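# Move six cart bottles into the fridge, close it

## Task

Carry all six bottles from the cart into the refrigerator so each one stands upright there, then close the refrigerator door completely. The task fails if a glass bottle drops any real distance, if the door is swung open or shut violently, or if the robot topples or is left tilted. At the end, release the gripper and move the robot away.

## Robot and tools

Robot: TidyBot++, a single-arm mobile robot. The base (0.54 m long, 0.50 m wide, 0.38 m high) rolls on four powered casters and can drive, strafe and turn in place. On top sits one seven-joint arm with a two-finger gripper; its shoulder is 0.12 m ahead of base centre and 0.68 m up. Link lengths: upper arm 0.42 m, forearm 0.31 m, hand 0.31 m. The arm begins folded, hand pointing down. Cameras: base_camera (fixed on the base, looking forward and down) and wrist_camera (fisheye, looks along the hand).

Frames: base frame has its origin on the floor under base centre, x forward, y left, z up, metres. hand_pose is reported in it: the point between the finger pads, with the hand's z axis running out along the fingers and the fingers closing along its y axis. The odometry frame is the base frame as it stood at scene start; base_odometry gives x, y and heading (rad, left positive, -3.142 to 3.142) from wheel turns only, so slip looks like travel and drift grows over many moves. base_tilt is in degrees, forward and right positive.

move: one action per call. Keys that act: "base", "joints", "target", optionally "speeds"; plus "cameras" and "blocking". Motions named together start at once.
- base: an object with any of translate_m (forward +), strafe_m (left +), each -2 to 2 m, and rotate_rad (counter-clockwise +), -6.3 to 6.3 rad. These are offsets relative to where the base was last reported, along its axes at command start, not positions.
- joints: absolute angle targets by name: joint_1_rad to joint_7_rad in radians, gripper_pos 0 (open, about 85 mm gap) to 1 (closed). joint_2_rad limited to ±2.249, joint_4_rad to ±2.579, joint_6_rad to ±2.099; joints 1, 3, 5, 7 rotate freely and take the shortest way, so send steps under half a turn. joint_1_rad positive turns the arm clockwise seen from above, opposite to base heading. With joint_3_rad at 3.14 and joint_5_rad at 0, negative joint_4_rad and joint_6_rad bend forearm and hand forward. joint_7_rad at 1.57 with hand down opens fingers left-right.
- target: a single list of seven numbers [x, y, z, qw, qx, qy, qz], an absolute hand pose in the base frame (metres, unit quaternion), same form as hand_pose. Only gripper_pos may accompany it in joints. The controller chooses joint angles itself, may swing the elbow, curves and may overshoot. To fix a miss, add (wanted position minus hand_pose) to the last target's x, y, z. To hold still, resend hand_target, not hand_pose.
- speeds: caps for this action only: translate_m and strafe_m 0.05 to 0.5 m/s (state only one when both are used), rotate_rad 0.1 to 1.57 rad/s.
- blocking: true or omitted waits for all motion to stop; false returns after about half a second while motion continues. A later move replaces only the parts it names.
- cameras: list of base_camera, wrist_camera or all; [] for none.
A move with no action just reports state and images. Unknown keys make a call invalid; out-of-range values are refused, and a refusal or an unrequested stop cancels the rest of the reply's move, wait and finished_scene calls.

wait(seconds 0 to 10, cameras): lets time pass and reports. stop(cameras): brakes all running motions; each reads "stopped". zoom_image(camera, region [x0, y0, x1, y1] in pixels, at most 504 by 504) enlarges part of the latest picture. read_manual gives only licence texts. finished_scene(scene) ends the current scene for good; the goal must then hold without the robot.

Result lines: base_status, joint_status, hand_status read "done", "moving", "off_target" (rested away from goal, may still push), "not_followed" (a check withheld the arm's targets; "pose unreachable" or "joint command not followed" with "cause:" for self-collision), "contact_stop", "time_out" (unreachable pose or base blocked too long), "torque_fault", "limit_stop_at_motor_heat". hand_status is done within 10 mm and 2 degrees; most targets finish off_target within about 3 cm. "done" on the base only means the wheels turned enough. on_its_own lists uncommanded actions. motor_effort gives each motor's effort in percent, peak in brackets. Motor temperatures are listed per arm joint; MOTOR HOT appears at 60 °C, an over-temperature stop at 75 °C. "ARM HIT" means a hard hit on the base or itself. "pictures" names the cameras in image order. gripper_pos stopping short (off_target) means something is held; done at 1 means empty.

Cautions: the arm neither slows for nor avoids obstacles and keeps pushing; nothing prevents it striking the base. A held bottle makes the arm sag, so correct it, and never command a joint to its current reading while loaded. Drop a bottle gently, only once it rests on the shelf: hand_pose stops descending when it touches. Open and close the door slowly. Don't drive or turn while the arm is snagged above about 0.6 m, reach far out from fold over nearby furniture, or swing a stretched arm sideways, since the robot can tip; backing off rights a slight lean. Avoid hard squeezing on objects resting on something, fast swings of a load, and shoving hard on furniture. Hand-down reach tops out near 0.94 m high, close to the base. Thinking time lets the simulation run on.

Each tool is called after ">>>" as name([rows], argument=value, ...), one row to a line, values as JSON.

## Session

>>> move()

Scene clock: 0.00 s.
Motor temperatures (°C): [37 29 26 34 33 38 38]
base_odometry: x=+0.000 y=+0.000 heading=+0.000
base_tilt: forward=-0.6 right=-1.0
base_status: not commanded
joint_positions: joint_1_rad=-0.002 joint_2_rad=-0.379 joint_3_rad=+3.112 joint_4_rad=-2.499 joint_5_rad=+0.015 joint_6_rad=-0.864 joint_7_rad=+1.567 gripper_pos=+0.000
joint_status: not commanded
motor_effort: joint_1_rad=+0 joint_2_rad=-1 joint_3_rad=+0 joint_4_rad=+15 joint_5_rad=+0 joint_6_rad=+1 joint_7_rad=-1
hand_pose: x=+0.2797 y=+0.0016 z=+0.6009 quat_wxyz=(+0.010, +0.997, +0.018, +0.078) (m; base frame)
hand_target: x=+0.2802 y=+0.0017 z=+0.6012 quat_wxyz=(+0.010, +0.997, +0.018, +0.079) (m; base frame)
hand_status: not commanded
pictures: base_camera, wrist_camera

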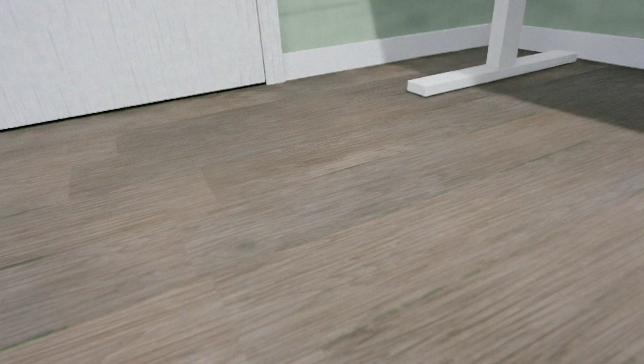

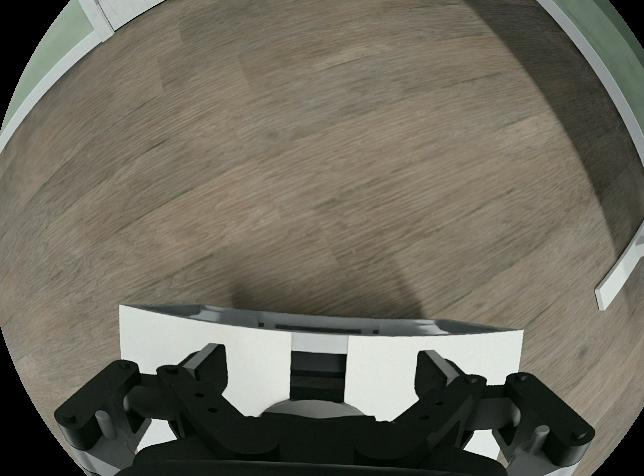

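>>> move(joints={"joint_6_rad": 0.45})

>>> move(base={"rotate_rad": 1.3})

>>> move(base={"rotate_rad": 1.3})

>>> move(base={"rotate_rad": 1.3})

>>> move(base={"rotate_rad": 1.3})

Scene clock: 2.13 s.
Motor temperatures (°C): [37 29 26 34 33 38 38]
move: done
base_odometry: x=+0.000 y=+0.000 heading=+0.000
base_tilt: forward=-0.6 right=-1.0
base_status: not commanded
joint_positions: joint_1_rad=-0.002 joint_2_rad=-0.379 joint_3_rad=+3.112 joint_4_rad=-2.499 joint_5_rad=+0.015 joint_6_rad=+0.412 joint_7_rad=+1.567 gripper_pos=+0.000
joint_status: all done
motor_effort: joint_1_rad=+1(1) joint_2_rad=-6(6) joint_3_rad=+0(1) joint_4_rad=+20(20) joint_5_rad=+1(1) joint_6_rad=+8(8) joint_7_rad=-1(1)
hand_pose: x=+0.5391 y=+0.0175 z=+0.8656 quat_wxyz=(-0.004, +0.754, +0.020, +0.657) (m; base frame)
hand_target: x=+0.5407 y=+0.0178 z=+0.8777 quat_wxyz=(-0.005, +0.741, +0.020, +0.671) (m; base frame)
hand_status: not commanded
pictures: base_camera, wrist_camera
camera_calibration:
wrist_camera: T_world_to_cam=[[0.0180396, -0.998288, 0.0556461, -0.0433504], [-0.0997636, -0.0571746, -0.993367, 0.978958], [0.994848, 0.0123685, -0.100624, -0.314954], [0, 0, 0, 1]] pos_world=[0.411778, 0.0165908, 0.943185]

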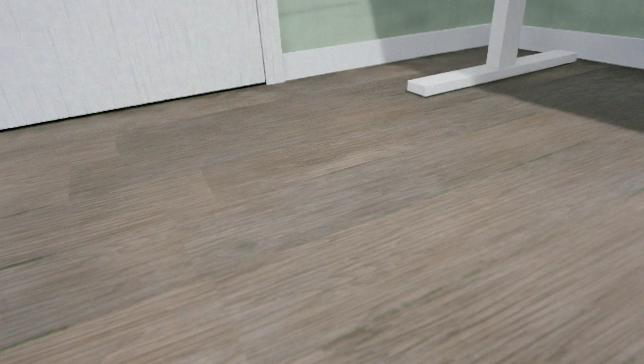

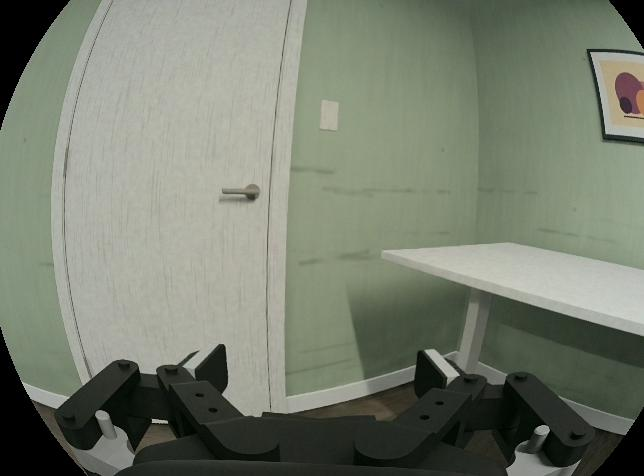

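Scene clock: 4.23 s.
Motor temperatures (°C): [37 29 26 34 33 38 38]
move: done
base_odometry: x=+0.000 y=+0.000 heading=+1.298
base_tilt: forward=-0.6 right=-1.0
base_status: done
joint_positions: joint_1_rad=-0.002 joint_2_rad=-0.379 joint_3_rad=+3.112 joint_4_rad=-2.499 joint_5_rad=+0.015 joint_6_rad=+0.413 joint_7_rad=+1.567 gripper_pos=+0.000
joint_status: not commanded
motor_effort: joint_1_rad=+0(2) joint_2_rad=-5(6) joint_3_rad=+1(2) joint_4_rad=+20(20) joint_5_rad=+0(1) joint_6_rad=+8(8) joint_7_rad=-1(1)
hand_pose: x=+0.5391 y=+0.0177 z=+0.8658 quat_wxyz=(-0.005, +0.754, +0.021, +0.657) (m; base frame)
hand_target: x=+0.5407 y=+0.0178 z=+0.8777 quat_wxyz=(-0.005, +0.741, +0.020, +0.671) (m; base frame)
hand_status: not commanded
pictures: base_camera, wrist_camera
camera_calibration:
wrist_camera: T_world_to_cam=[[0.0185423, -0.998279, 0.0556312, -0.0433938], [-0.0989468, -0.0571998, -0.993447, 0.978845], [0.99492, 0.0129163, -0.0998372, -0.315687], [0, 0, 0, 1]] pos_world=[0.411741, 0.0167481, 0.943328]

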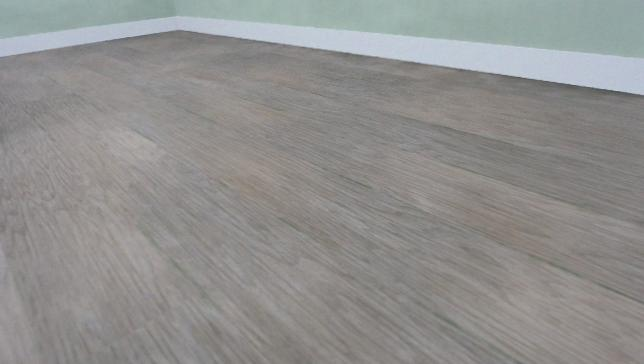

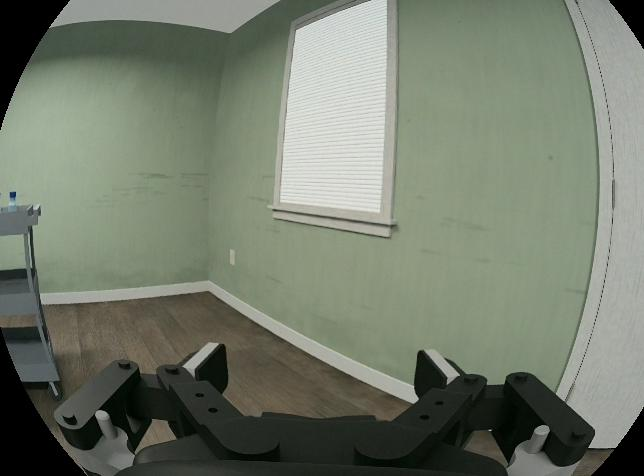

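Scene clock: 6.33 s.
Motor temperatures (°C): [37 29 26 34 33 38 38]
move: done
base_odometry: x=+0.000 y=+0.000 heading=+2.596
base_tilt: forward=-0.6 right=-1.0
base_status: done
joint_positions: joint_1_rad=-0.003 joint_2_rad=-0.379 joint_3_rad=+3.112 joint_4_rad=-2.499 joint_5_rad=+0.015 joint_6_rad=+0.413 joint_7_rad=+1.567 gripper_pos=+0.000
joint_status: not commanded
motor_effort: joint_1_rad=+0(2) joint_2_rad=-5(6) joint_3_rad=+1(2) joint_4_rad=+19(20) joint_5_rad=+0(1) joint_6_rad=+8(8) joint_7_rad=-1(1)
hand_pose: x=+0.5391 y=+0.0178 z=+0.8659 quat_wxyz=(-0.005, +0.754, +0.021, +0.657) (m; base frame)
hand_target: x=+0.5407 y=+0.0178 z=+0.8777 quat_wxyz=(-0.005, +0.741, +0.020, +0.671) (m; base frame)
hand_status: not commanded
pictures: base_camera, wrist_camera
camera_calibration:
wrist_camera: T_world_to_cam=[[0.0188611, -0.998273, 0.0556289, -0.0434293], [-0.0988073, -0.0572275, -0.99346, 0.978826], [0.994928, 0.0132412, -0.0997161, -0.315799], [0, 0, 0, 1]] pos_world=[0.411732, 0.016843, 0.94335]

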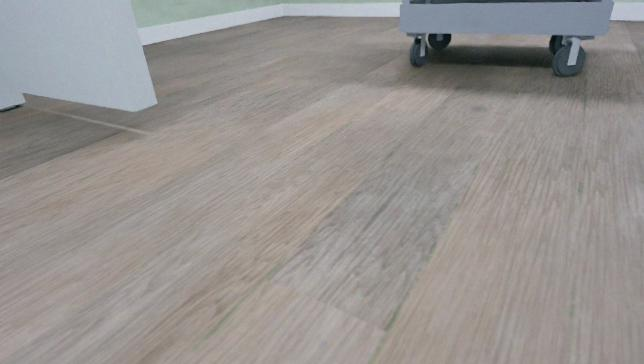

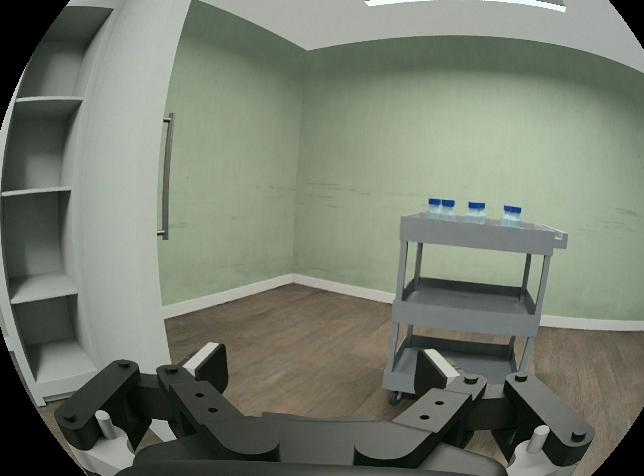

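Scene clock: 8.43 s.
Motor temperatures (°C): [37 29 26 34 33 38 38]
move: done
base_odometry: x=+0.000 y=+0.000 heading=-2.389
base_tilt: forward=-0.6 right=-1.0
base_status: done
joint_positions: joint_1_rad=-0.003 joint_2_rad=-0.379 joint_3_rad=+3.112 joint_4_rad=-2.499 joint_5_rad=+0.015 joint_6_rad=+0.413 joint_7_rad=+1.567 gripper_pos=+0.000
joint_status: not commanded
motor_effort: joint_1_rad=+0(2) joint_2_rad=-5(7) joint_3_rad=+0(2) joint_4_rad=+20(20) joint_5_rad=+0(1) joint_6_rad=+8(8) joint_7_rad=-1(1)
hand_pose: x=+0.5391 y=+0.0179 z=+0.8659 quat_wxyz=(-0.005, +0.753, +0.021, +0.657) (m; base frame)
hand_target: x=+0.5407 y=+0.0178 z=+0.8777 quat_wxyz=(-0.005, +0.741, +0.020, +0.671) (m; base frame)
hand_status: not commanded
pictures: base_camera, wrist_camera
camera_calibration:
wrist_camera: T_world_to_cam=[[0.0190626, -0.99827, 0.0556266, -0.0434507], [-0.0986745, -0.0572435, -0.993472, 0.978808], [0.994937, 0.0134492, -0.099595, -0.315912], [0, 0, 0, 1]] pos_world=[0.411724, 0.0169036, 0.943372]

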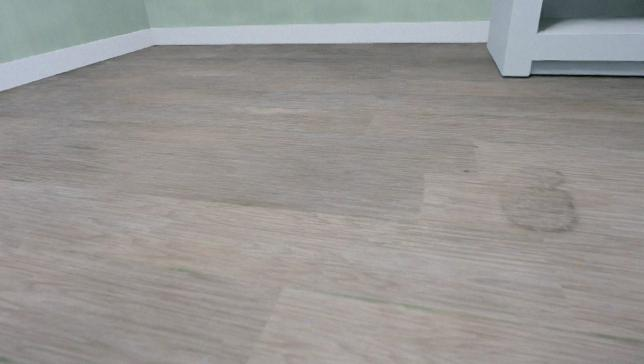

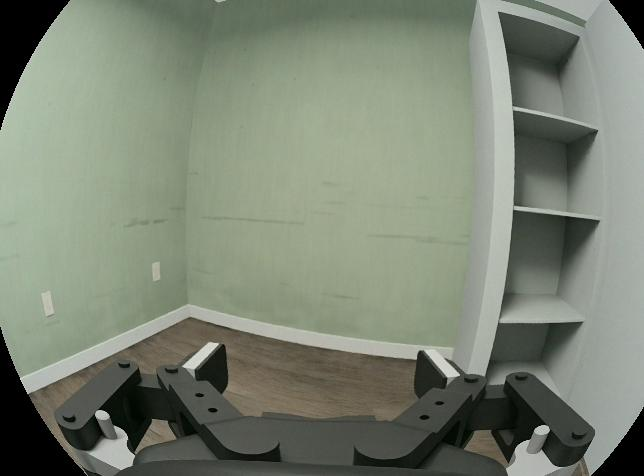

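Scene clock: 10.53 s.
Motor temperatures (°C): [37 29 26 34 33 38 38]
move: done
base_odometry: x=+0.000 y=+0.000 heading=-1.091
base_tilt: forward=-0.6 right=-1.0
base_status: done
joint_positions: joint_1_rad=-0.003 joint_2_rad=-0.379 joint_3_rad=+3.112 joint_4_rad=-2.499 joint_5_rad=+0.015 joint_6_rad=+0.413 joint_7_rad=+1.567 gripper_pos=+0.000
joint_status: not commanded
motor_effort: joint_1_rad=+0(2) joint_2_rad=-5(6) joint_3_rad=+0(2) joint_4_rad=+20(20) joint_5_rad=+0(1) joint_6_rad=+8(8) joint_7_rad=-1(1)
hand_pose: x=+0.5391 y=+0.0180 z=+0.8659 quat_wxyz=(-0.005, +0.753, +0.021, +0.657) (m; base frame)
hand_target: x=+0.5407 y=+0.0178 z=+0.8777 quat_wxyz=(-0.005, +0.741, +0.020, +0.671) (m; base frame)
hand_status: not commanded
pictures: base_camera, wrist_camera
camera_calibration:
wrist_camera: T_world_to_cam=[[0.0192073, -0.998267, 0.0556254, -0.0434667], [-0.0986056, -0.0572558, -0.993478, 0.978798], [0.994941, 0.0135971, -0.0995344, -0.315968], [0, 0, 0, 1]] pos_world=[0.411719, 0.0169468, 0.943383]

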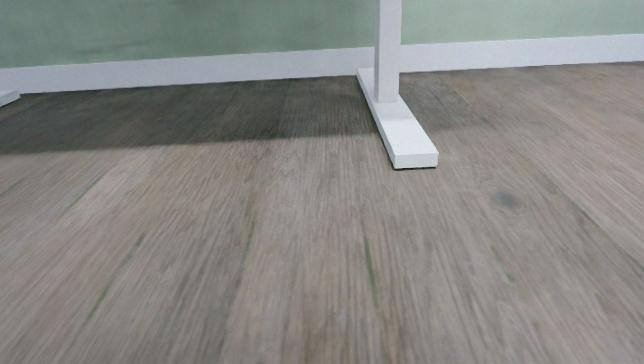

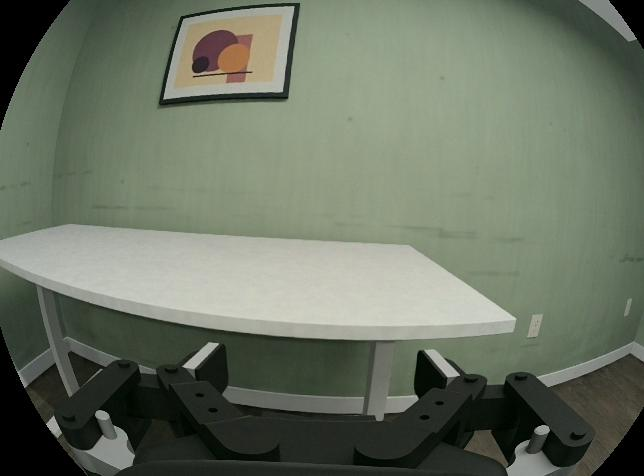

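>>> move(base={"rotate_rad": -1.9})

Scene clock: 13.33 s.
Motor temperatures (°C): [37 29 26 34 33 38 38]
move: done
base_odometry: x=+0.000 y=+0.000 heading=-2.989
base_tilt: forward=-0.6 right=-1.0
base_status: done
joint_positions: joint_1_rad=-0.002 joint_2_rad=-0.379 joint_3_rad=+3.112 joint_4_rad=-2.499 joint_5_rad=+0.015 joint_6_rad=+0.413 joint_7_rad=+1.567 gripper_pos=+0.000
joint_status: not commanded
motor_effort: joint_1_rad=+0(2) joint_2_rad=-6(7) joint_3_rad=+0(2) joint_4_rad=+20(20) joint_5_rad=+0(1) joint_6_rad=+8(8) joint_7_rad=-1(1)
hand_pose: x=+0.5392 y=+0.0175 z=+0.8660 quat_wxyz=(-0.004, +0.753, +0.020, +0.657) (m; base frame)
hand_target: x=+0.5407 y=+0.0178 z=+0.8777 quat_wxyz=(-0.005, +0.741, +0.020, +0.671) (m; base frame)
hand_status: not commanded
pictures: base_camera, wrist_camera
camera_calibration:
wrist_camera: T_world_to_cam=[[0.0181434, -0.998287, 0.0556208, -0.043335], [-0.0984241, -0.0571431, -0.993503, 0.978772], [0.994979, 0.012551, -0.0992922, -0.316195], [0, 0, 0, 1]] pos_world=[0.411728, 0.0166378, 0.943427]

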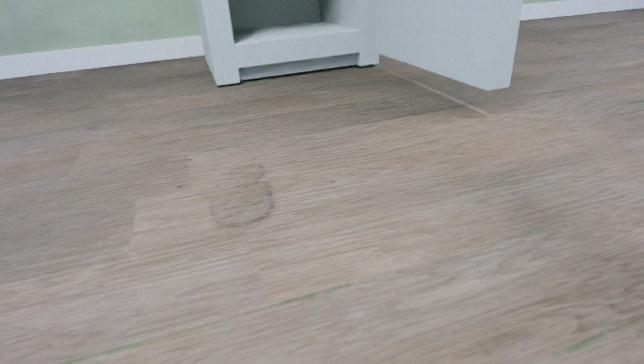

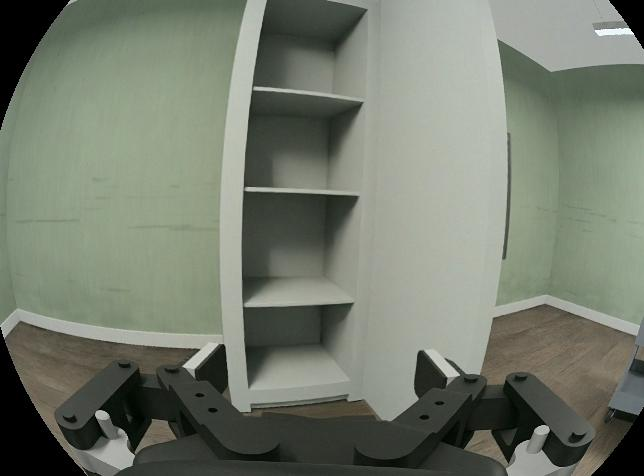

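>>> move(base={"translate_m": 0.593, "strafe_m": -0.749, "rotate_rad": -1.148}, joints={"joint_6_rad": 0.1})

Scene clock: 17.50 s.
Motor temperatures (°C): [37 29 26 34 33 38 38]
move: done
base_odometry: x=-0.700 y=+0.650 heading=+2.145
base_tilt: forward=-0.6 right=-0.9
base_status: done
joint_positions: joint_1_rad=-0.003 joint_2_rad=-0.375 joint_3_rad=+3.112 joint_4_rad=-2.501 joint_5_rad=+0.015 joint_6_rad=+0.119 joint_7_rad=+1.567 gripper_pos=+0.000
joint_status: all done
motor_effort: joint_1_rad=+0(2) joint_2_rad=-6(8) joint_3_rad=+1(3) joint_4_rad=+19(22) joint_5_rad=+0(1) joint_6_rad=+7(9) joint_7_rad=-1(1)
hand_pose: x=+0.5136 y=+0.0148 z=+0.7761 quat_wxyz=(-0.001, +0.843, +0.021, +0.538) (m; base frame)
hand_target: x=+0.5114 y=+0.0143 z=+0.7734 quat_wxyz=(-0.001, +0.847, +0.020, +0.532) (m; base frame)
hand_status: not commanded
pictures: base_camera, wrist_camera
camera_calibration:
wrist_camera: T_world_to_cam=[[0.0292786, -0.99779, 0.0596553, -0.0494601], [-0.3871, -0.0663423, -0.919648, 0.977858], [0.921573, 0.00383336, -0.388187, -0.0376463], [0, 0, 0, 1]] pos_world=[0.414671, 0.0156669, 0.887622]

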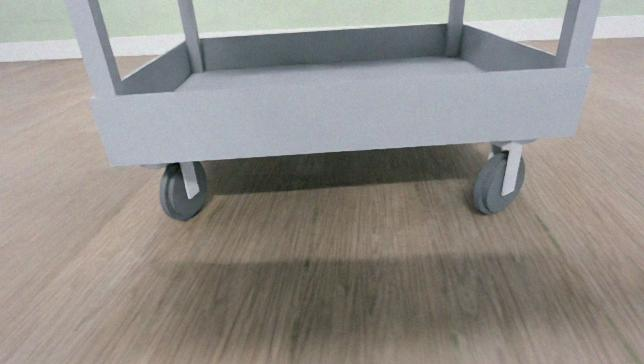

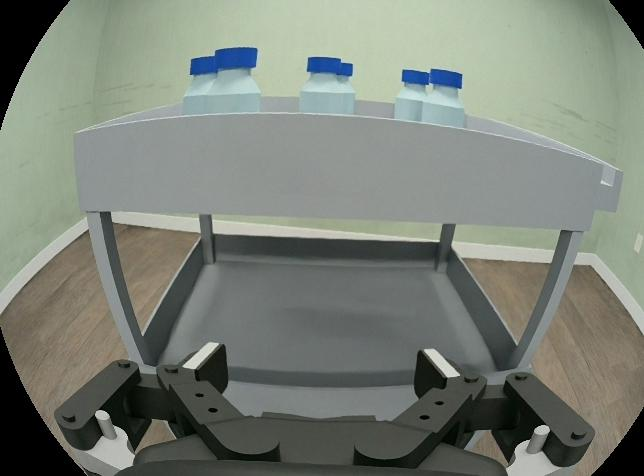

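>>> move(joints={"joint_2_rad": -0.3, "joint_4_rad": -1.5, "joint_6_rad": -1.1})

Scene clock: 20.30 s.
Motor temperatures (°C): [37 29 26 34 33 38 38]
move: done
base_odometry: x=-0.700 y=+0.650 heading=+2.145
base_tilt: forward=-0.6 right=-1.0
base_status: not commanded
joint_positions: joint_1_rad=-0.003 joint_2_rad=-0.317 joint_3_rad=+3.112 joint_4_rad=-1.514 joint_5_rad=+0.015 joint_6_rad=-1.062 joint_7_rad=+1.567 gripper_pos=+0.000
joint_status: all done
motor_effort: joint_1_rad=+0(1) joint_2_rad=-8(9) joint_3_rad=+0(1) joint_4_rad=+19(22) joint_5_rad=+0(1) joint_6_rad=+6(8) joint_7_rad=-1(1)
hand_pose: x=+0.5205 y=+0.0125 z=+0.9987 quat_wxyz=(+0.004, +0.904, +0.015, +0.427) (m; base frame)
hand_target: x=+0.5193 y=+0.0119 z=+0.9902 quat_wxyz=(+0.005, +0.913, +0.014, +0.409) (m; base frame)
hand_status: not commanded
pictures: base_camera, wrist_camera
camera_calibration:
wrist_camera: T_world_to_cam=[[0.0258671, -0.997848, 0.0602538, -0.0640394], [-0.604931, -0.0636102, -0.793733, 1.17269], [0.795858, -0.0159178, -0.605275, 0.324963], [0, 0, 0, 1]] pos_world=[0.452428, 0.015866, 1.13135]

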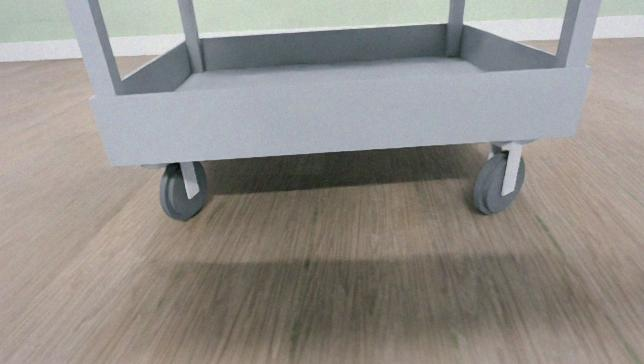

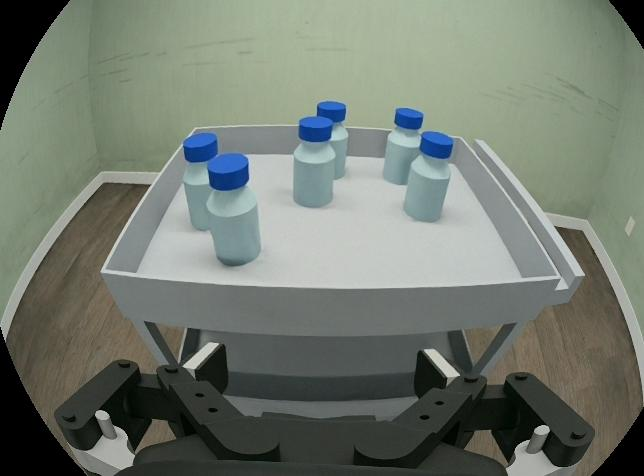

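>>> zoom_image(camera="wrist_camera", region=[170, 90, 490, 280])

Scaled by 1.575.

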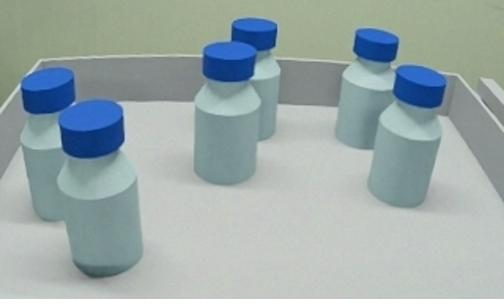

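>>> move(base={"translate_m": -0.10, "strafe_m": 0.14}, joints={"joint_2_rad": 0.2, "joint_4_rad": -1.644, "joint_6_rad": -0.02})

Scene clock: 24.30 s.
Motor temperatures (°C): [37 29 26 34 33 38 38]
move: done
base_odometry: x=-0.764 y=+0.490 heading=+2.145
base_tilt: forward=-0.6 right=-1.0
base_status: done
joint_positions: joint_1_rad=-0.003 joint_2_rad=+0.191 joint_3_rad=+3.112 joint_4_rad=-1.638 joint_5_rad=+0.015 joint_6_rad=-0.061 joint_7_rad=+1.567 gripper_pos=+0.000
joint_status: all done
motor_effort: joint_1_rad=+1(3) joint_2_rad=-27(30) joint_3_rad=+0(3) joint_4_rad=+21(23) joint_5_rad=+0(1) joint_6_rad=+8(9) joint_7_rad=-1(1)
hand_pose: x=+0.7977 y=+0.0216 z=+0.9171 quat_wxyz=(-0.008, +0.810, +0.016, +0.586) (m; base frame)
hand_target: x=+0.8026 y=+0.0208 z=+0.9195 quat_wxyz=(-0.008, +0.803, +0.015, +0.596) (m; base frame)
hand_status: not commanded
pictures: base_camera, wrist_camera
camera_calibration:
wrist_camera: T_world_to_cam=[[0.0232718, -0.998768, 0.0438172, -0.0400151], [-0.277827, -0.0485637, -0.959403, 1.16691], [0.960349, 0.0101535, -0.278615, -0.37628], [0, 0, 0, 1]] pos_world=[0.68649, 0.020524, 1.01645]

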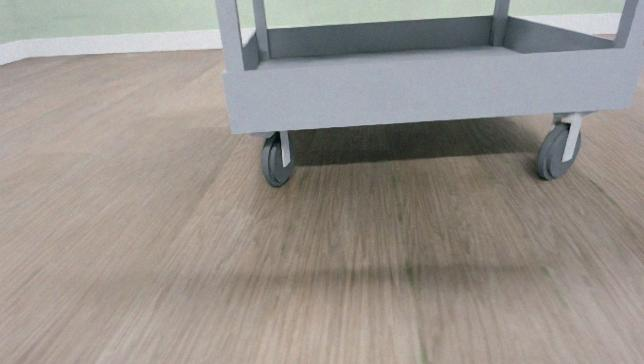

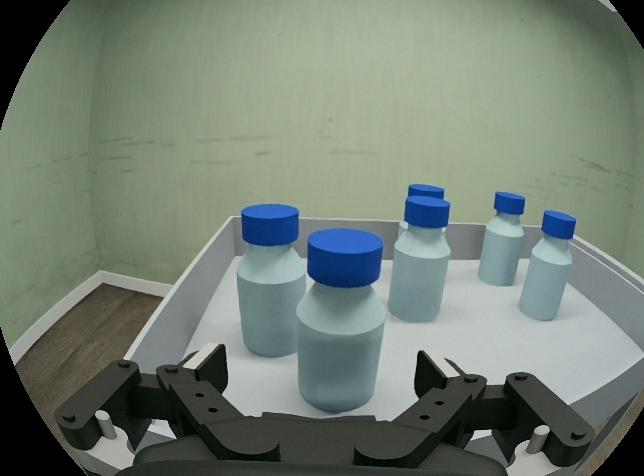

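>>> move(joints={"joint_2_rad": 0.192, "joint_4_rad": -1.664, "joint_6_rad": 0.06}, cameras=[])

>>> move(base={"translate_m": 0.122, "strafe_m": -0.003})

Scene clock: 25.37 s.
Motor temperatures (°C): [37 29 26 34 33 38 38]
move: done
base_odometry: x=-0.764 y=+0.490 heading=+2.145
base_tilt: forward=-0.6 right=-0.9
base_status: not commanded
joint_positions: joint_1_rad=-0.003 joint_2_rad=+0.190 joint_3_rad=+3.112 joint_4_rad=-1.659 joint_5_rad=+0.015 joint_6_rad=+0.031 joint_7_rad=+1.567 gripper_pos=+0.000
joint_status: all done
motor_effort: joint_1_rad=+0(1) joint_2_rad=-27(28) joint_3_rad=+0(1) joint_4_rad=+21(22) joint_5_rad=+0(1) joint_6_rad=+8(8) joint_7_rad=-1(1)
hand_pose: x=+0.8019 y=+0.0221 z=+0.9327 quat_wxyz=(-0.009, +0.789, +0.016, +0.614) (m; base frame)
hand_target: x=+0.8037 y=+0.0212 z=+0.9370 quat_wxyz=(-0.008, +0.782, +0.015, +0.623) (m; base frame)
hand_status: not commanded
pictures: none
No camera images: "cameras" was empty.

Scene clock: 26.63 s.
Motor temperatures (°C): [37 29 26 34 33 38 38]
move: done
base_odometry: x=-0.828 y=+0.594 heading=+2.146
base_tilt: forward=-0.6 right=-1.0
base_status: done
joint_positions: joint_1_rad=-0.003 joint_2_rad=+0.189 joint_3_rad=+3.112 joint_4_rad=-1.660 joint_5_rad=+0.015 joint_6_rad=+0.031 joint_7_rad=+1.567 gripper_pos=+0.000
joint_status: not commanded
motor_effort: joint_1_rad=+0(2) joint_2_rad=-27(30) joint_3_rad=+0(2) joint_4_rad=+21(22) joint_5_rad=+0(1) joint_6_rad=+7(8) joint_7_rad=-1(1)
hand_pose: x=+0.8014 y=+0.0219 z=+0.9332 quat_wxyz=(-0.009, +0.788, +0.016, +0.615) (m; base frame)
hand_target: x=+0.8037 y=+0.0212 z=+0.9370 quat_wxyz=(-0.008, +0.782, +0.015, +0.623) (m; base frame)
hand_status: not commanded
pictures: base_camera, wrist_camera
camera_calibration:
wrist_camera: T_world_to_cam=[[0.0206771, -0.99887, 0.0427957, -0.0375442], [-0.207401, -0.0461591, -0.977166, 1.14338], [0.978037, 0.0113291, -0.208121, -0.455299], [0, 0, 0, 1]] pos_world=[0.683215, 0.020434, 1.02413]

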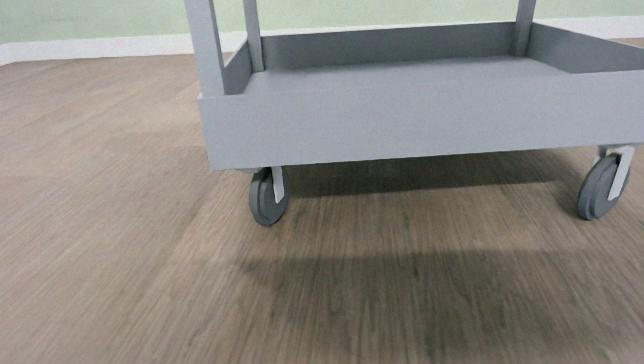

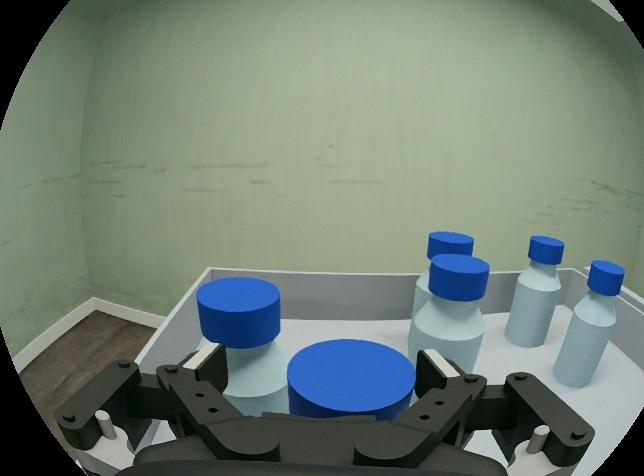

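>>> move(base={"strafe_m": -0.012}, cameras=["wrist_camera"])

Scene clock: 27.53 s.
Motor temperatures (°C): [37 29 26 34 33 38 38]
move: done
base_odometry: x=-0.818 y=+0.601 heading=+2.146
base_tilt: forward=-0.6 right=-0.9
base_status: done
joint_positions: joint_1_rad=+0.000 joint_2_rad=+0.188 joint_3_rad=+3.112 joint_4_rad=-1.660 joint_5_rad=+0.015 joint_6_rad=+0.031 joint_7_rad=+1.567 gripper_pos=+0.000
joint_status: not commanded
motor_effort: joint_1_rad=+0(5) joint_2_rad=-26(29) joint_3_rad=+0(3) joint_4_rad=+21(22) joint_5_rad=+0(0) joint_6_rad=+8(8) joint_7_rad=-1(1)
hand_pose: x=+0.8013 y=+0.0202 z=+0.9334 quat_wxyz=(-0.008, +0.788, +0.015, +0.615) (m; base frame)
hand_target: x=+0.8037 y=+0.0212 z=+0.9370 quat_wxyz=(-0.008, +0.782, +0.015, +0.623) (m; base frame)
hand_status: not commanded
pictures: wrist_camera
camera_calibration:
wrist_camera: T_world_to_cam=[[0.0181651, -0.998919, 0.0427978, -0.037247], [-0.207143, -0.0456361, -0.977246, 1.14341], [0.978142, 0.00888656, -0.207748, -0.455554], [0, 0, 0, 1]] pos_world=[0.683121, 0.0190223, 1.02434]

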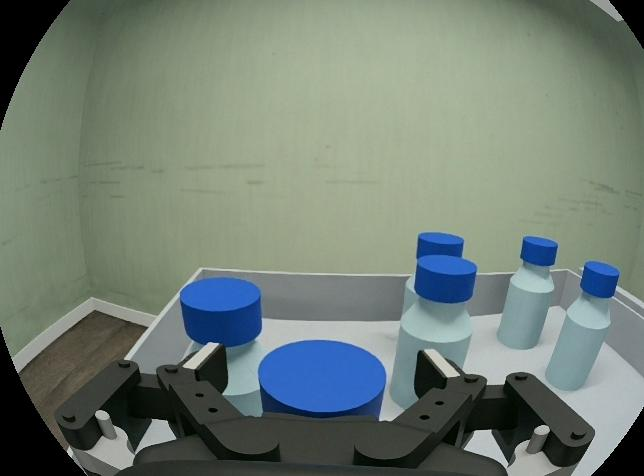

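>>> move(joints={"gripper_pos": 0.5}, cameras=["wrist_camera"])

Scene clock: 28.43 s.
Motor temperatures (°C): [37 29 26 34 33 38 38]
move: off_target
base_odometry: x=-0.818 y=+0.601 heading=+2.146
base_tilt: forward=-0.6 right=-0.9
base_status: not commanded
joint_positions: joint_1_rad=+0.000 joint_2_rad=+0.188 joint_3_rad=+3.112 joint_4_rad=-1.660 joint_5_rad=+0.015 joint_6_rad=+0.031 joint_7_rad=+1.567 gripper_pos=+0.432
joint_status: gripper_pos off_target (ended at +0.432, target +0.500)
motor_effort: joint_1_rad=+0(1) joint_2_rad=-26(27) joint_3_rad=+0(1) joint_4_rad=+21(22) joint_5_rad=+1(1) joint_6_rad=+8(9) joint_7_rad=-1(1)
hand_pose: x=+0.8012 y=+0.0202 z=+0.9337 quat_wxyz=(-0.008, +0.788, +0.015, +0.615) (m; base frame)
hand_target: x=+0.8037 y=+0.0212 z=+0.9370 quat_wxyz=(-0.008, +0.782, +0.015, +0.623) (m; base frame)
hand_status: not commanded
pictures: wrist_camera
camera_calibration:
wrist_camera: T_world_to_cam=[[0.0181452, -0.998919, 0.0428027, -0.0372434], [-0.206585, -0.0456317, -0.977364, 1.14331], [0.97826, 0.00889212, -0.207189, -0.455996], [0, 0, 0, 1]] pos_world=[0.682948, 0.0190228, 1.02455]

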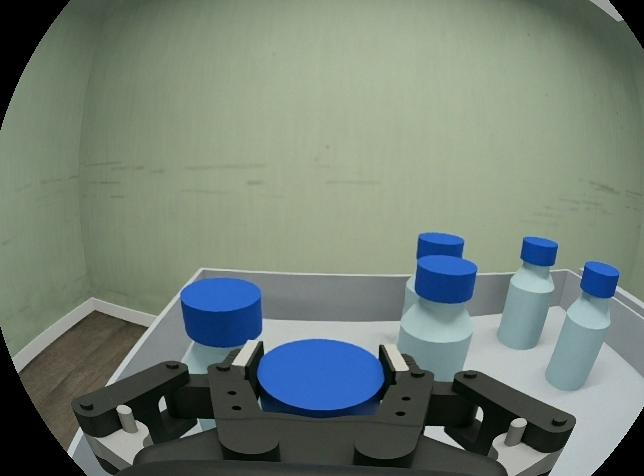

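>>> move(joints={"gripper_pos": 0.62}, cameras=[])

>>> move(joints={"joint_2_rad": 0.16, "joint_4_rad": -1.40, "joint_6_rad": -0.231})

Scene clock: 29.13 s.
Motor temperatures (°C): [37 29 26 34 33 38 38]
move: off_target
base_odometry: x=-0.818 y=+0.601 heading=+2.146
base_tilt: forward=-0.6 right=-0.9
base_status: not commanded
joint_positions: joint_1_rad=+0.000 joint_2_rad=+0.188 joint_3_rad=+3.112 joint_4_rad=-1.660 joint_5_rad=+0.015 joint_6_rad=+0.031 joint_7_rad=+1.567 gripper_pos=+0.432
joint_status: gripper_pos off_target (ended at +0.432, target +0.620)
motor_effort: joint_1_rad=+1(1) joint_2_rad=-26(27) joint_3_rad=+0(1) joint_4_rad=+21(22) joint_5_rad=+0(1) joint_6_rad=+8(8) joint_7_rad=-1(1)
hand_pose: x=+0.8012 y=+0.0202 z=+0.9337 quat_wxyz=(-0.008, +0.788, +0.015, +0.615) (m; base frame)
hand_target: x=+0.8037 y=+0.0212 z=+0.9370 quat_wxyz=(-0.008, +0.782, +0.015, +0.623) (m; base frame)
hand_status: not commanded
pictures: none
No camera images: "cameras" was empty.

Scene clock: 30.77 s.
Motor temperatures (°C): [37 29 26 34 33 38 38]
move: done
base_odometry: x=-0.818 y=+0.601 heading=+2.146
base_tilt: forward=-0.5 right=-0.9
base_status: not commanded
joint_positions: joint_1_rad=+0.000 joint_2_rad=+0.177 joint_3_rad=+3.112 joint_4_rad=-1.433 joint_5_rad=+0.015 joint_6_rad=-0.219 joint_7_rad=+1.567 gripper_pos=+0.432
joint_status: all done
motor_effort: joint_1_rad=+0(1) joint_2_rad=-32(34) joint_3_rad=+0(1) joint_4_rad=+26(28) joint_5_rad=+0(1) joint_6_rad=+11(13) joint_7_rad=-1(1)
hand_pose: x=+0.8075 y=+0.0189 z=+1.0045 quat_wxyz=(-0.006, +0.792, +0.014, +0.610) (m; base frame)
hand_target: x=+0.8035 y=+0.0198 z=+1.0327 quat_wxyz=(-0.007, +0.780, +0.014, +0.625) (m; base frame)
hand_status: not commanded
pictures: base_camera, wrist_camera
camera_calibration:
wrist_camera: T_world_to_cam=[[0.0151273, -0.998923, 0.0438608, -0.0402269], [-0.218598, -0.0461087, -0.974725, 1.2208], [0.975698, 0.00515712, -0.21906, -0.433395], [0, 0, 0, 1]] pos_world=[0.690336, 0.018341, 1.09677]

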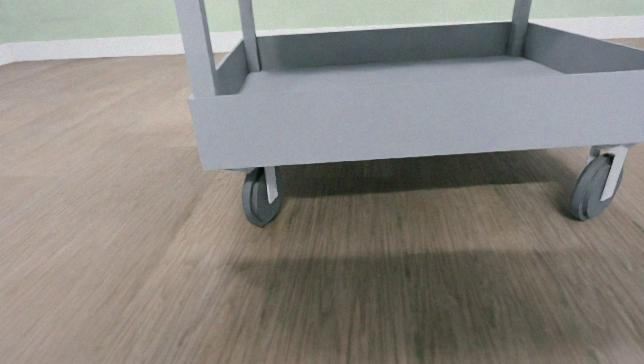

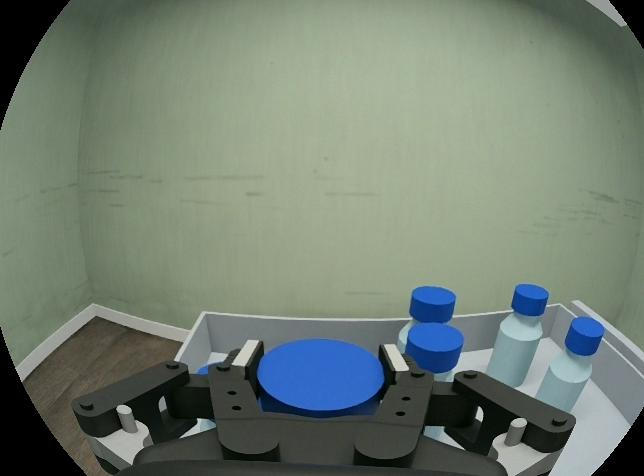

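>>> move(joints={"joint_2_rad": 0.14, "joint_4_rad": -1.33, "joint_6_rad": -0.31}, cameras=["wrist_camera"])

>>> move(base={"translate_m": -0.4}, cameras=["wrist_camera"])

Scene clock: 32.03 s.
Motor temperatures (°C): [37 29 26 34 33 38 38]
move: done
base_odometry: x=-0.818 y=+0.601 heading=+2.146
base_tilt: forward=-0.6 right=-0.9
base_status: not commanded
joint_positions: joint_1_rad=+0.000 joint_2_rad=+0.160 joint_3_rad=+3.112 joint_4_rad=-1.366 joint_5_rad=+0.015 joint_6_rad=-0.301 joint_7_rad=+1.567 gripper_pos=+0.432
joint_status: all done
motor_effort: joint_1_rad=+0(1) joint_2_rad=-31(34) joint_3_rad=+0(1) joint_4_rad=+26(28) joint_5_rad=+0(1) joint_6_rad=+11(12) joint_7_rad=-1(1)
hand_pose: x=+0.8006 y=+0.0185 z=+1.0323 quat_wxyz=(-0.006, +0.792, +0.013, +0.611) (m; base frame)
hand_target: x=+0.7943 y=+0.0193 z=+1.0655 quat_wxyz=(-0.006, +0.777, +0.014, +0.629) (m; base frame)
hand_status: not commanded
pictures: wrist_camera
camera_calibration:
wrist_camera: T_world_to_cam=[[0.0139224, -0.99892, 0.0443225, -0.0413435], [-0.217437, -0.0462907, -0.974976, 1.2457], [0.975975, 0.00393669, -0.217847, -0.422064], [0, 0, 0, 1]] pos_world=[0.683361, 0.018027, 1.12442]

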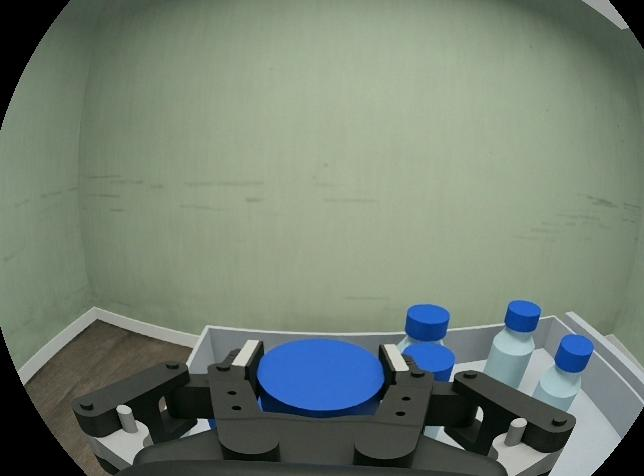

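Scene clock: 34.17 s.
Motor temperatures (°C): [37 29 26 34 33 38 38]
move: done
base_odometry: x=-0.600 y=+0.265 heading=+2.147
base_tilt: forward=-0.6 right=-0.9
base_status: done
joint_positions: joint_1_rad=-0.002 joint_2_rad=+0.149 joint_3_rad=+3.112 joint_4_rad=-1.363 joint_5_rad=+0.015 joint_6_rad=-0.306 joint_7_rad=+1.567 gripper_pos=+0.432
joint_status: not commanded
motor_effort: joint_1_rad=+0(2) joint_2_rad=-31(36) joint_3_rad=+0(2) joint_4_rad=+26(28) joint_5_rad=+0(1) joint_6_rad=+11(12) joint_7_rad=-1(1)
hand_pose: x=+0.7965 y=+0.0193 z=+1.0399 quat_wxyz=(-0.006, +0.789, +0.014, +0.614) (m; base frame)
hand_target: x=+0.7943 y=+0.0193 z=+1.0655 quat_wxyz=(-0.006, +0.777, +0.014, +0.629) (m; base frame)
hand_status: not commanded
pictures: wrist_camera
camera_calibration:
wrist_camera: T_world_to_cam=[[0.0147079, -0.998901, 0.0445015, -0.0416367], [-0.209139, -0.0465951, -0.976775, 1.24758], [0.977775, 0.00505931, -0.209595, -0.42642], [0, 0, 0, 1]] pos_world=[0.678473, 0.0186974, 1.13108]

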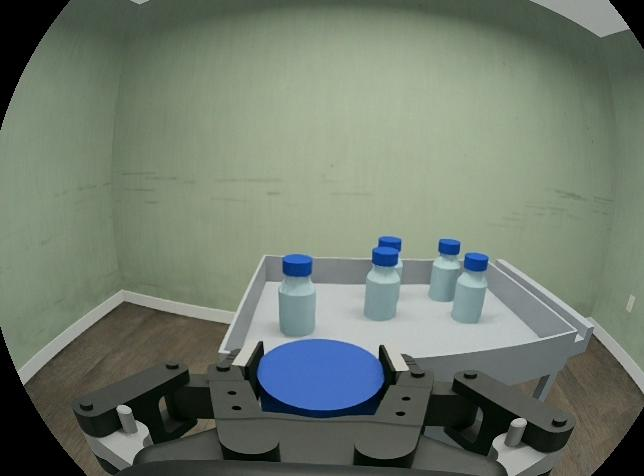

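>>> move(base={"translate_m": -0.218, "strafe_m": -0.269, "rotate_rad": 1.478})

Scene clock: 37.07 s.
Motor temperatures (°C): [37 29 26 34 33 38 38]
move: done
base_odometry: x=-0.255 y=+0.229 heading=-2.659
base_tilt: forward=-0.6 right=-1.0
base_status: done
joint_positions: joint_1_rad=-0.006 joint_2_rad=+0.158 joint_3_rad=+3.110 joint_4_rad=-1.363 joint_5_rad=+0.015 joint_6_rad=-0.306 joint_7_rad=+1.567 gripper_pos=+0.432
joint_status: not commanded
motor_effort: joint_1_rad=+0(6) joint_2_rad=-31(35) joint_3_rad=+0(4) joint_4_rad=+27(27) joint_5_rad=+0(1) joint_6_rad=+11(11) joint_7_rad=-1(1)
hand_pose: x=+0.7993 y=+0.0237 z=+1.0342 quat_wxyz=(-0.008, +0.792, +0.016, +0.611) (m; base frame)
hand_target: x=+0.7943 y=+0.0193 z=+1.0655 quat_wxyz=(-0.006, +0.777, +0.014, +0.629) (m; base frame)
hand_status: not commanded
pictures: base_camera, wrist_camera
camera_calibration:
wrist_camera: T_world_to_cam=[[0.021803, -0.998793, 0.0440024, -0.0421412], [-0.217056, -0.0476921, -0.974993, 1.24732], [0.975916, 0.0117068, -0.217834, -0.420546], [0, 0, 0, 1]] pos_world=[0.682075, 0.0223201, 1.12637]

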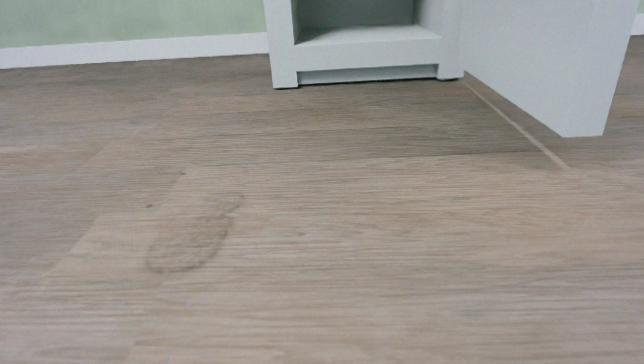

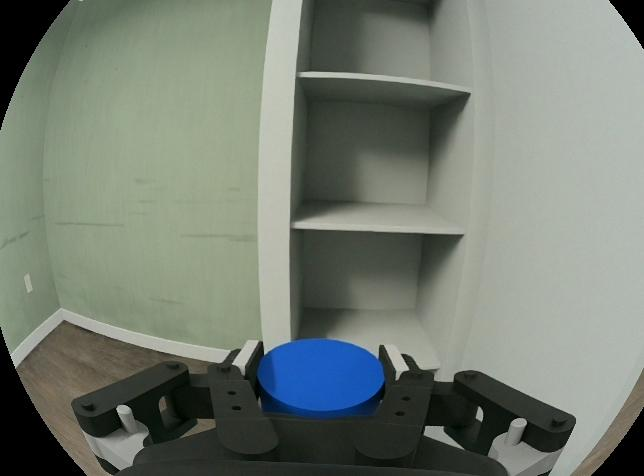

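>>> move(base={"translate_m": 0.558, "strafe_m": -0.066, "rotate_rad": 0.065}, joints={"joint_2_rad": 0.313, "joint_4_rad": -0.852, "joint_6_rad": -0.61})

Scene clock: 41.43 s.
Motor temperatures (°C): [37 29 26 34 33 38 38]
move: done
base_odometry: x=-0.781 y=+0.028 heading=-2.593
base_tilt: forward=-0.6 right=-0.9
base_status: done
joint_positions: joint_1_rad=-0.008 joint_2_rad=+0.334 joint_3_rad=+3.106 joint_4_rad=-0.890 joint_5_rad=+0.015 joint_6_rad=-0.599 joint_7_rad=+1.567 gripper_pos=+0.432
joint_status: all done
motor_effort: joint_1_rad=+1(4) joint_2_rad=-37(41) joint_3_rad=-1(3) joint_4_rad=+26(28) joint_5_rad=+0(1) joint_6_rad=+11(13) joint_7_rad=-1(1)
hand_pose: x=+0.8529 y=+0.0243 z=+1.1093 quat_wxyz=(-0.011, +0.790, +0.014, +0.613) (m; base frame)
hand_target: x=+0.8417 y=+0.0161 z=+1.1433 quat_wxyz=(-0.007, +0.775, +0.009, +0.631) (m; base frame)
hand_status: not commanded
pictures: base_camera, wrist_camera
camera_calibration:
wrist_camera: T_world_to_cam=[[0.021441, -0.999106, 0.0364257, -0.0372733], [-0.212394, -0.0401543, -0.976359, 1.32953], [0.976949, 0.0131975, -0.213065, -0.462739], [0, 0, 0, 1]] pos_world=[0.735256, 0.0222535, 1.20086]

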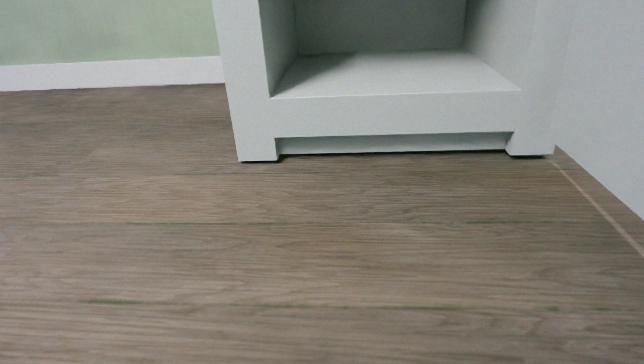

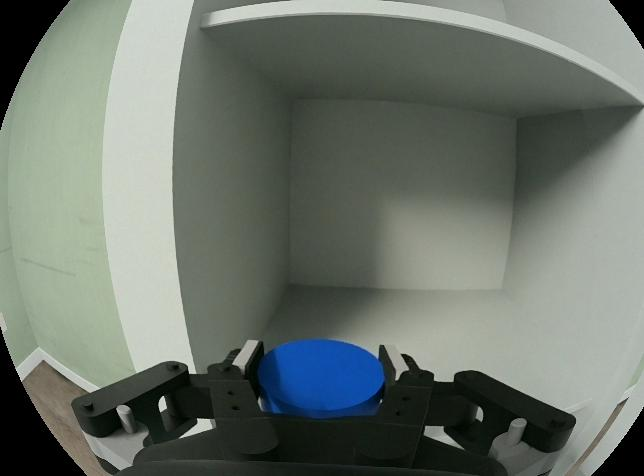

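>>> move(base={"translate_m": 0.40, "strafe_m": -0.014})

Scene clock: 43.97 s.
Motor temperatures (°C): [37 29 26 34 33 38 38]
move: done
base_odometry: x=-1.130 y=-0.169 heading=-2.594
base_tilt: forward=-0.5 right=-1.0
base_status: done
joint_positions: joint_1_rad=-0.007 joint_2_rad=+0.334 joint_3_rad=+3.106 joint_4_rad=-0.886 joint_5_rad=+0.015 joint_6_rad=-0.605 joint_7_rad=+1.567 gripper_pos=+0.432
joint_status: not commanded
motor_effort: joint_1_rad=+0(3) joint_2_rad=-37(41) joint_3_rad=-1(2) joint_4_rad=+25(27) joint_5_rad=+0(1) joint_6_rad=+11(12) joint_7_rad=-1(1)
hand_pose: x=+0.8526 y=+0.0238 z=+1.1092 quat_wxyz=(-0.011, +0.791, +0.014, +0.612) (m; base frame)
hand_target: x=+0.8417 y=+0.0161 z=+1.1433 quat_wxyz=(-0.007, +0.775, +0.009, +0.631) (m; base frame)
hand_status: not commanded
pictures: base_camera, wrist_camera
camera_calibration:
wrist_camera: T_world_to_cam=[[0.0208177, -0.999119, 0.0364375, -0.0372876], [-0.215259, -0.0400699, -0.975735, 1.33111], [0.976335, 0.0124691, -0.215903, -0.458741], [0, 0, 0, 1]] pos_world=[0.735195, 0.021803, 1.20113]

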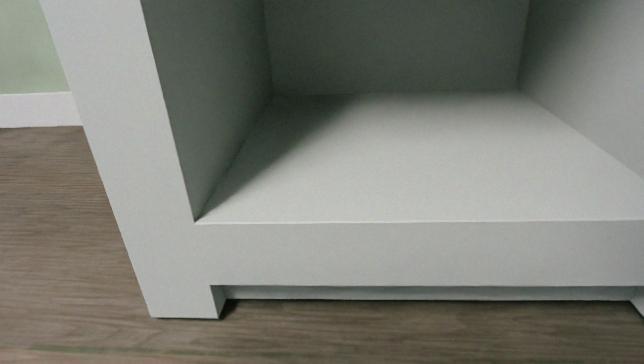

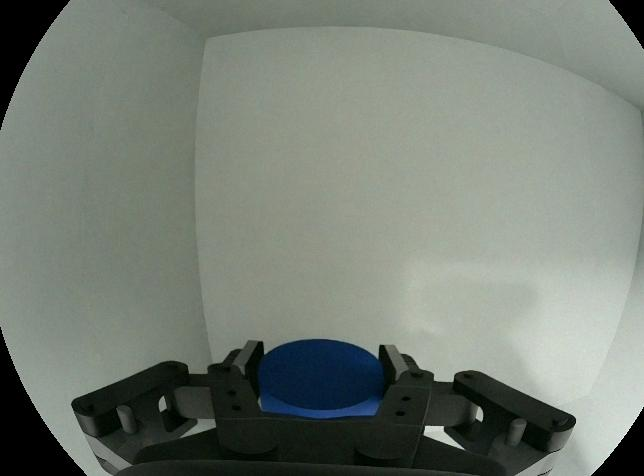

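>>> move(joints={"joint_2_rad": 0.288, "joint_4_rad": -0.957, "joint_6_rad": -0.528}, cameras=["wrist_camera"])

Scene clock: 45.07 s.
Motor temperatures (°C): [37 29 26 34 33 38 38]
move: done
base_odometry: x=-1.130 y=-0.169 heading=-2.594
base_tilt: forward=-0.6 right=-0.9
base_status: not commanded
joint_positions: joint_1_rad=-0.007 joint_2_rad=+0.314 joint_3_rad=+3.106 joint_4_rad=-0.974 joint_5_rad=+0.015 joint_6_rad=-0.582 joint_7_rad=+1.567 gripper_pos=+0.432
joint_status: all done
motor_effort: joint_1_rad=+0(1) joint_2_rad=-36(38) joint_3_rad=-1(1) joint_4_rad=+25(26) joint_5_rad=+0(1) joint_6_rad=+11(12) joint_7_rad=-1(1)
hand_pose: x=+0.8473 y=+0.0245 z=+1.0785 quat_wxyz=(-0.011, +0.804, +0.015, +0.594) (m; base frame)
hand_target: x=+0.8407 y=+0.0170 z=+1.1235 quat_wxyz=(-0.007, +0.775, +0.010, +0.632) (m; base frame)
hand_status: not commanded
pictures: wrist_camera
camera_calibration:
wrist_camera: T_world_to_cam=[[0.0235259, -0.998998, 0.0380708, -0.0394426], [-0.258035, -0.0428588, -0.965185, 1.32496], [0.965849, 0.0128832, -0.258784, -0.405065], [0, 0, 0, 1]] pos_world=[0.734046, 0.0226018, 1.17551]

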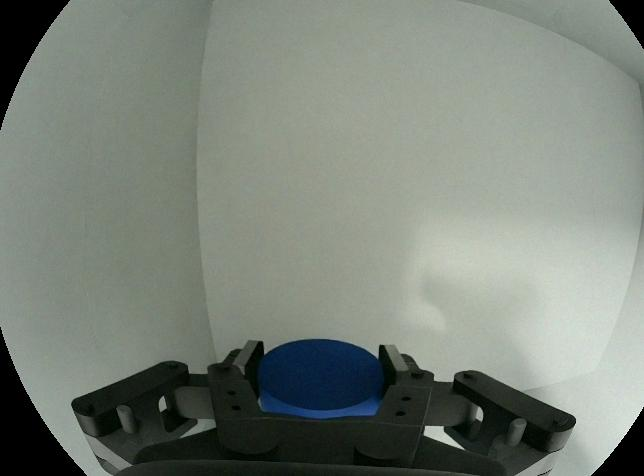

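>>> move(joints={"joint_6_rad": -0.46}, cameras=["wrist_camera"])

Scene clock: 45.77 s.
Motor temperatures (°C): [37 29 26 34 33 38 38]
move: done
base_odometry: x=-1.130 y=-0.169 heading=-2.594
base_tilt: forward=-0.6 right=-1.0
base_status: not commanded
joint_positions: joint_1_rad=-0.007 joint_2_rad=+0.310 joint_3_rad=+3.106 joint_4_rad=-0.978 joint_5_rad=+0.015 joint_6_rad=-0.508 joint_7_rad=+1.567 gripper_pos=+0.432
joint_status: all done
motor_effort: joint_1_rad=+0(1) joint_2_rad=-36(38) joint_3_rad=-1(1) joint_4_rad=+25(27) joint_5_rad=+0(1) joint_6_rad=+11(13) joint_7_rad=-1(1)
hand_pose: x=+0.8517 y=+0.0248 z=+1.1011 quat_wxyz=(-0.011, +0.782, +0.014, +0.623) (m; base frame)
hand_target: x=+0.8443 y=+0.0172 z=+1.1444 quat_wxyz=(-0.007, +0.753, +0.010, +0.658) (m; base frame)
hand_status: not commanded
pictures: wrist_camera
camera_calibration:
wrist_camera: T_world_to_cam=[[0.0210562, -0.999089, 0.0371174, -0.0369437], [-0.186599, -0.0404005, -0.981605, 1.30509], [0.98221, 0.0137428, -0.18728, -0.496144], [0, 0, 0, 1]] pos_world=[0.731625, 0.0226348, 1.18954]

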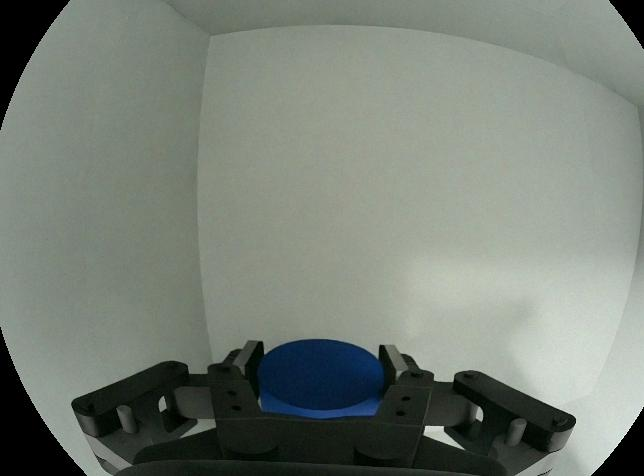

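>>> move(joints={"joint_4_rad": -1.007, "joint_6_rad": -0.43}, cameras=[])

Scene clock: 46.63 s.
Motor temperatures (°C): [37 29 26 34 33 38 38]
move: done
base_odometry: x=-1.130 y=-0.169 heading=-2.594
base_tilt: forward=-0.6 right=-1.0
base_status: not commanded
joint_positions: joint_1_rad=-0.007 joint_2_rad=+0.308 joint_3_rad=+3.106 joint_4_rad=-1.027 joint_5_rad=+0.015 joint_6_rad=-0.487 joint_7_rad=+1.567 gripper_pos=+0.432
joint_status: all done
motor_effort: joint_1_rad=+1(2) joint_2_rad=-36(38) joint_3_rad=-1(1) joint_4_rad=+26(27) joint_5_rad=+0(1) joint_6_rad=+11(12) joint_7_rad=-1(1)
hand_pose: x=+0.8530 y=+0.0252 z=+1.0789 quat_wxyz=(-0.011, +0.790, +0.015, +0.613) (m; base frame)
hand_target: x=+0.8480 y=+0.0176 z=+1.1232 quat_wxyz=(-0.007, +0.759, +0.011, +0.651) (m; base frame)
hand_status: not commanded
pictures: none
No camera images: "cameras" was empty.


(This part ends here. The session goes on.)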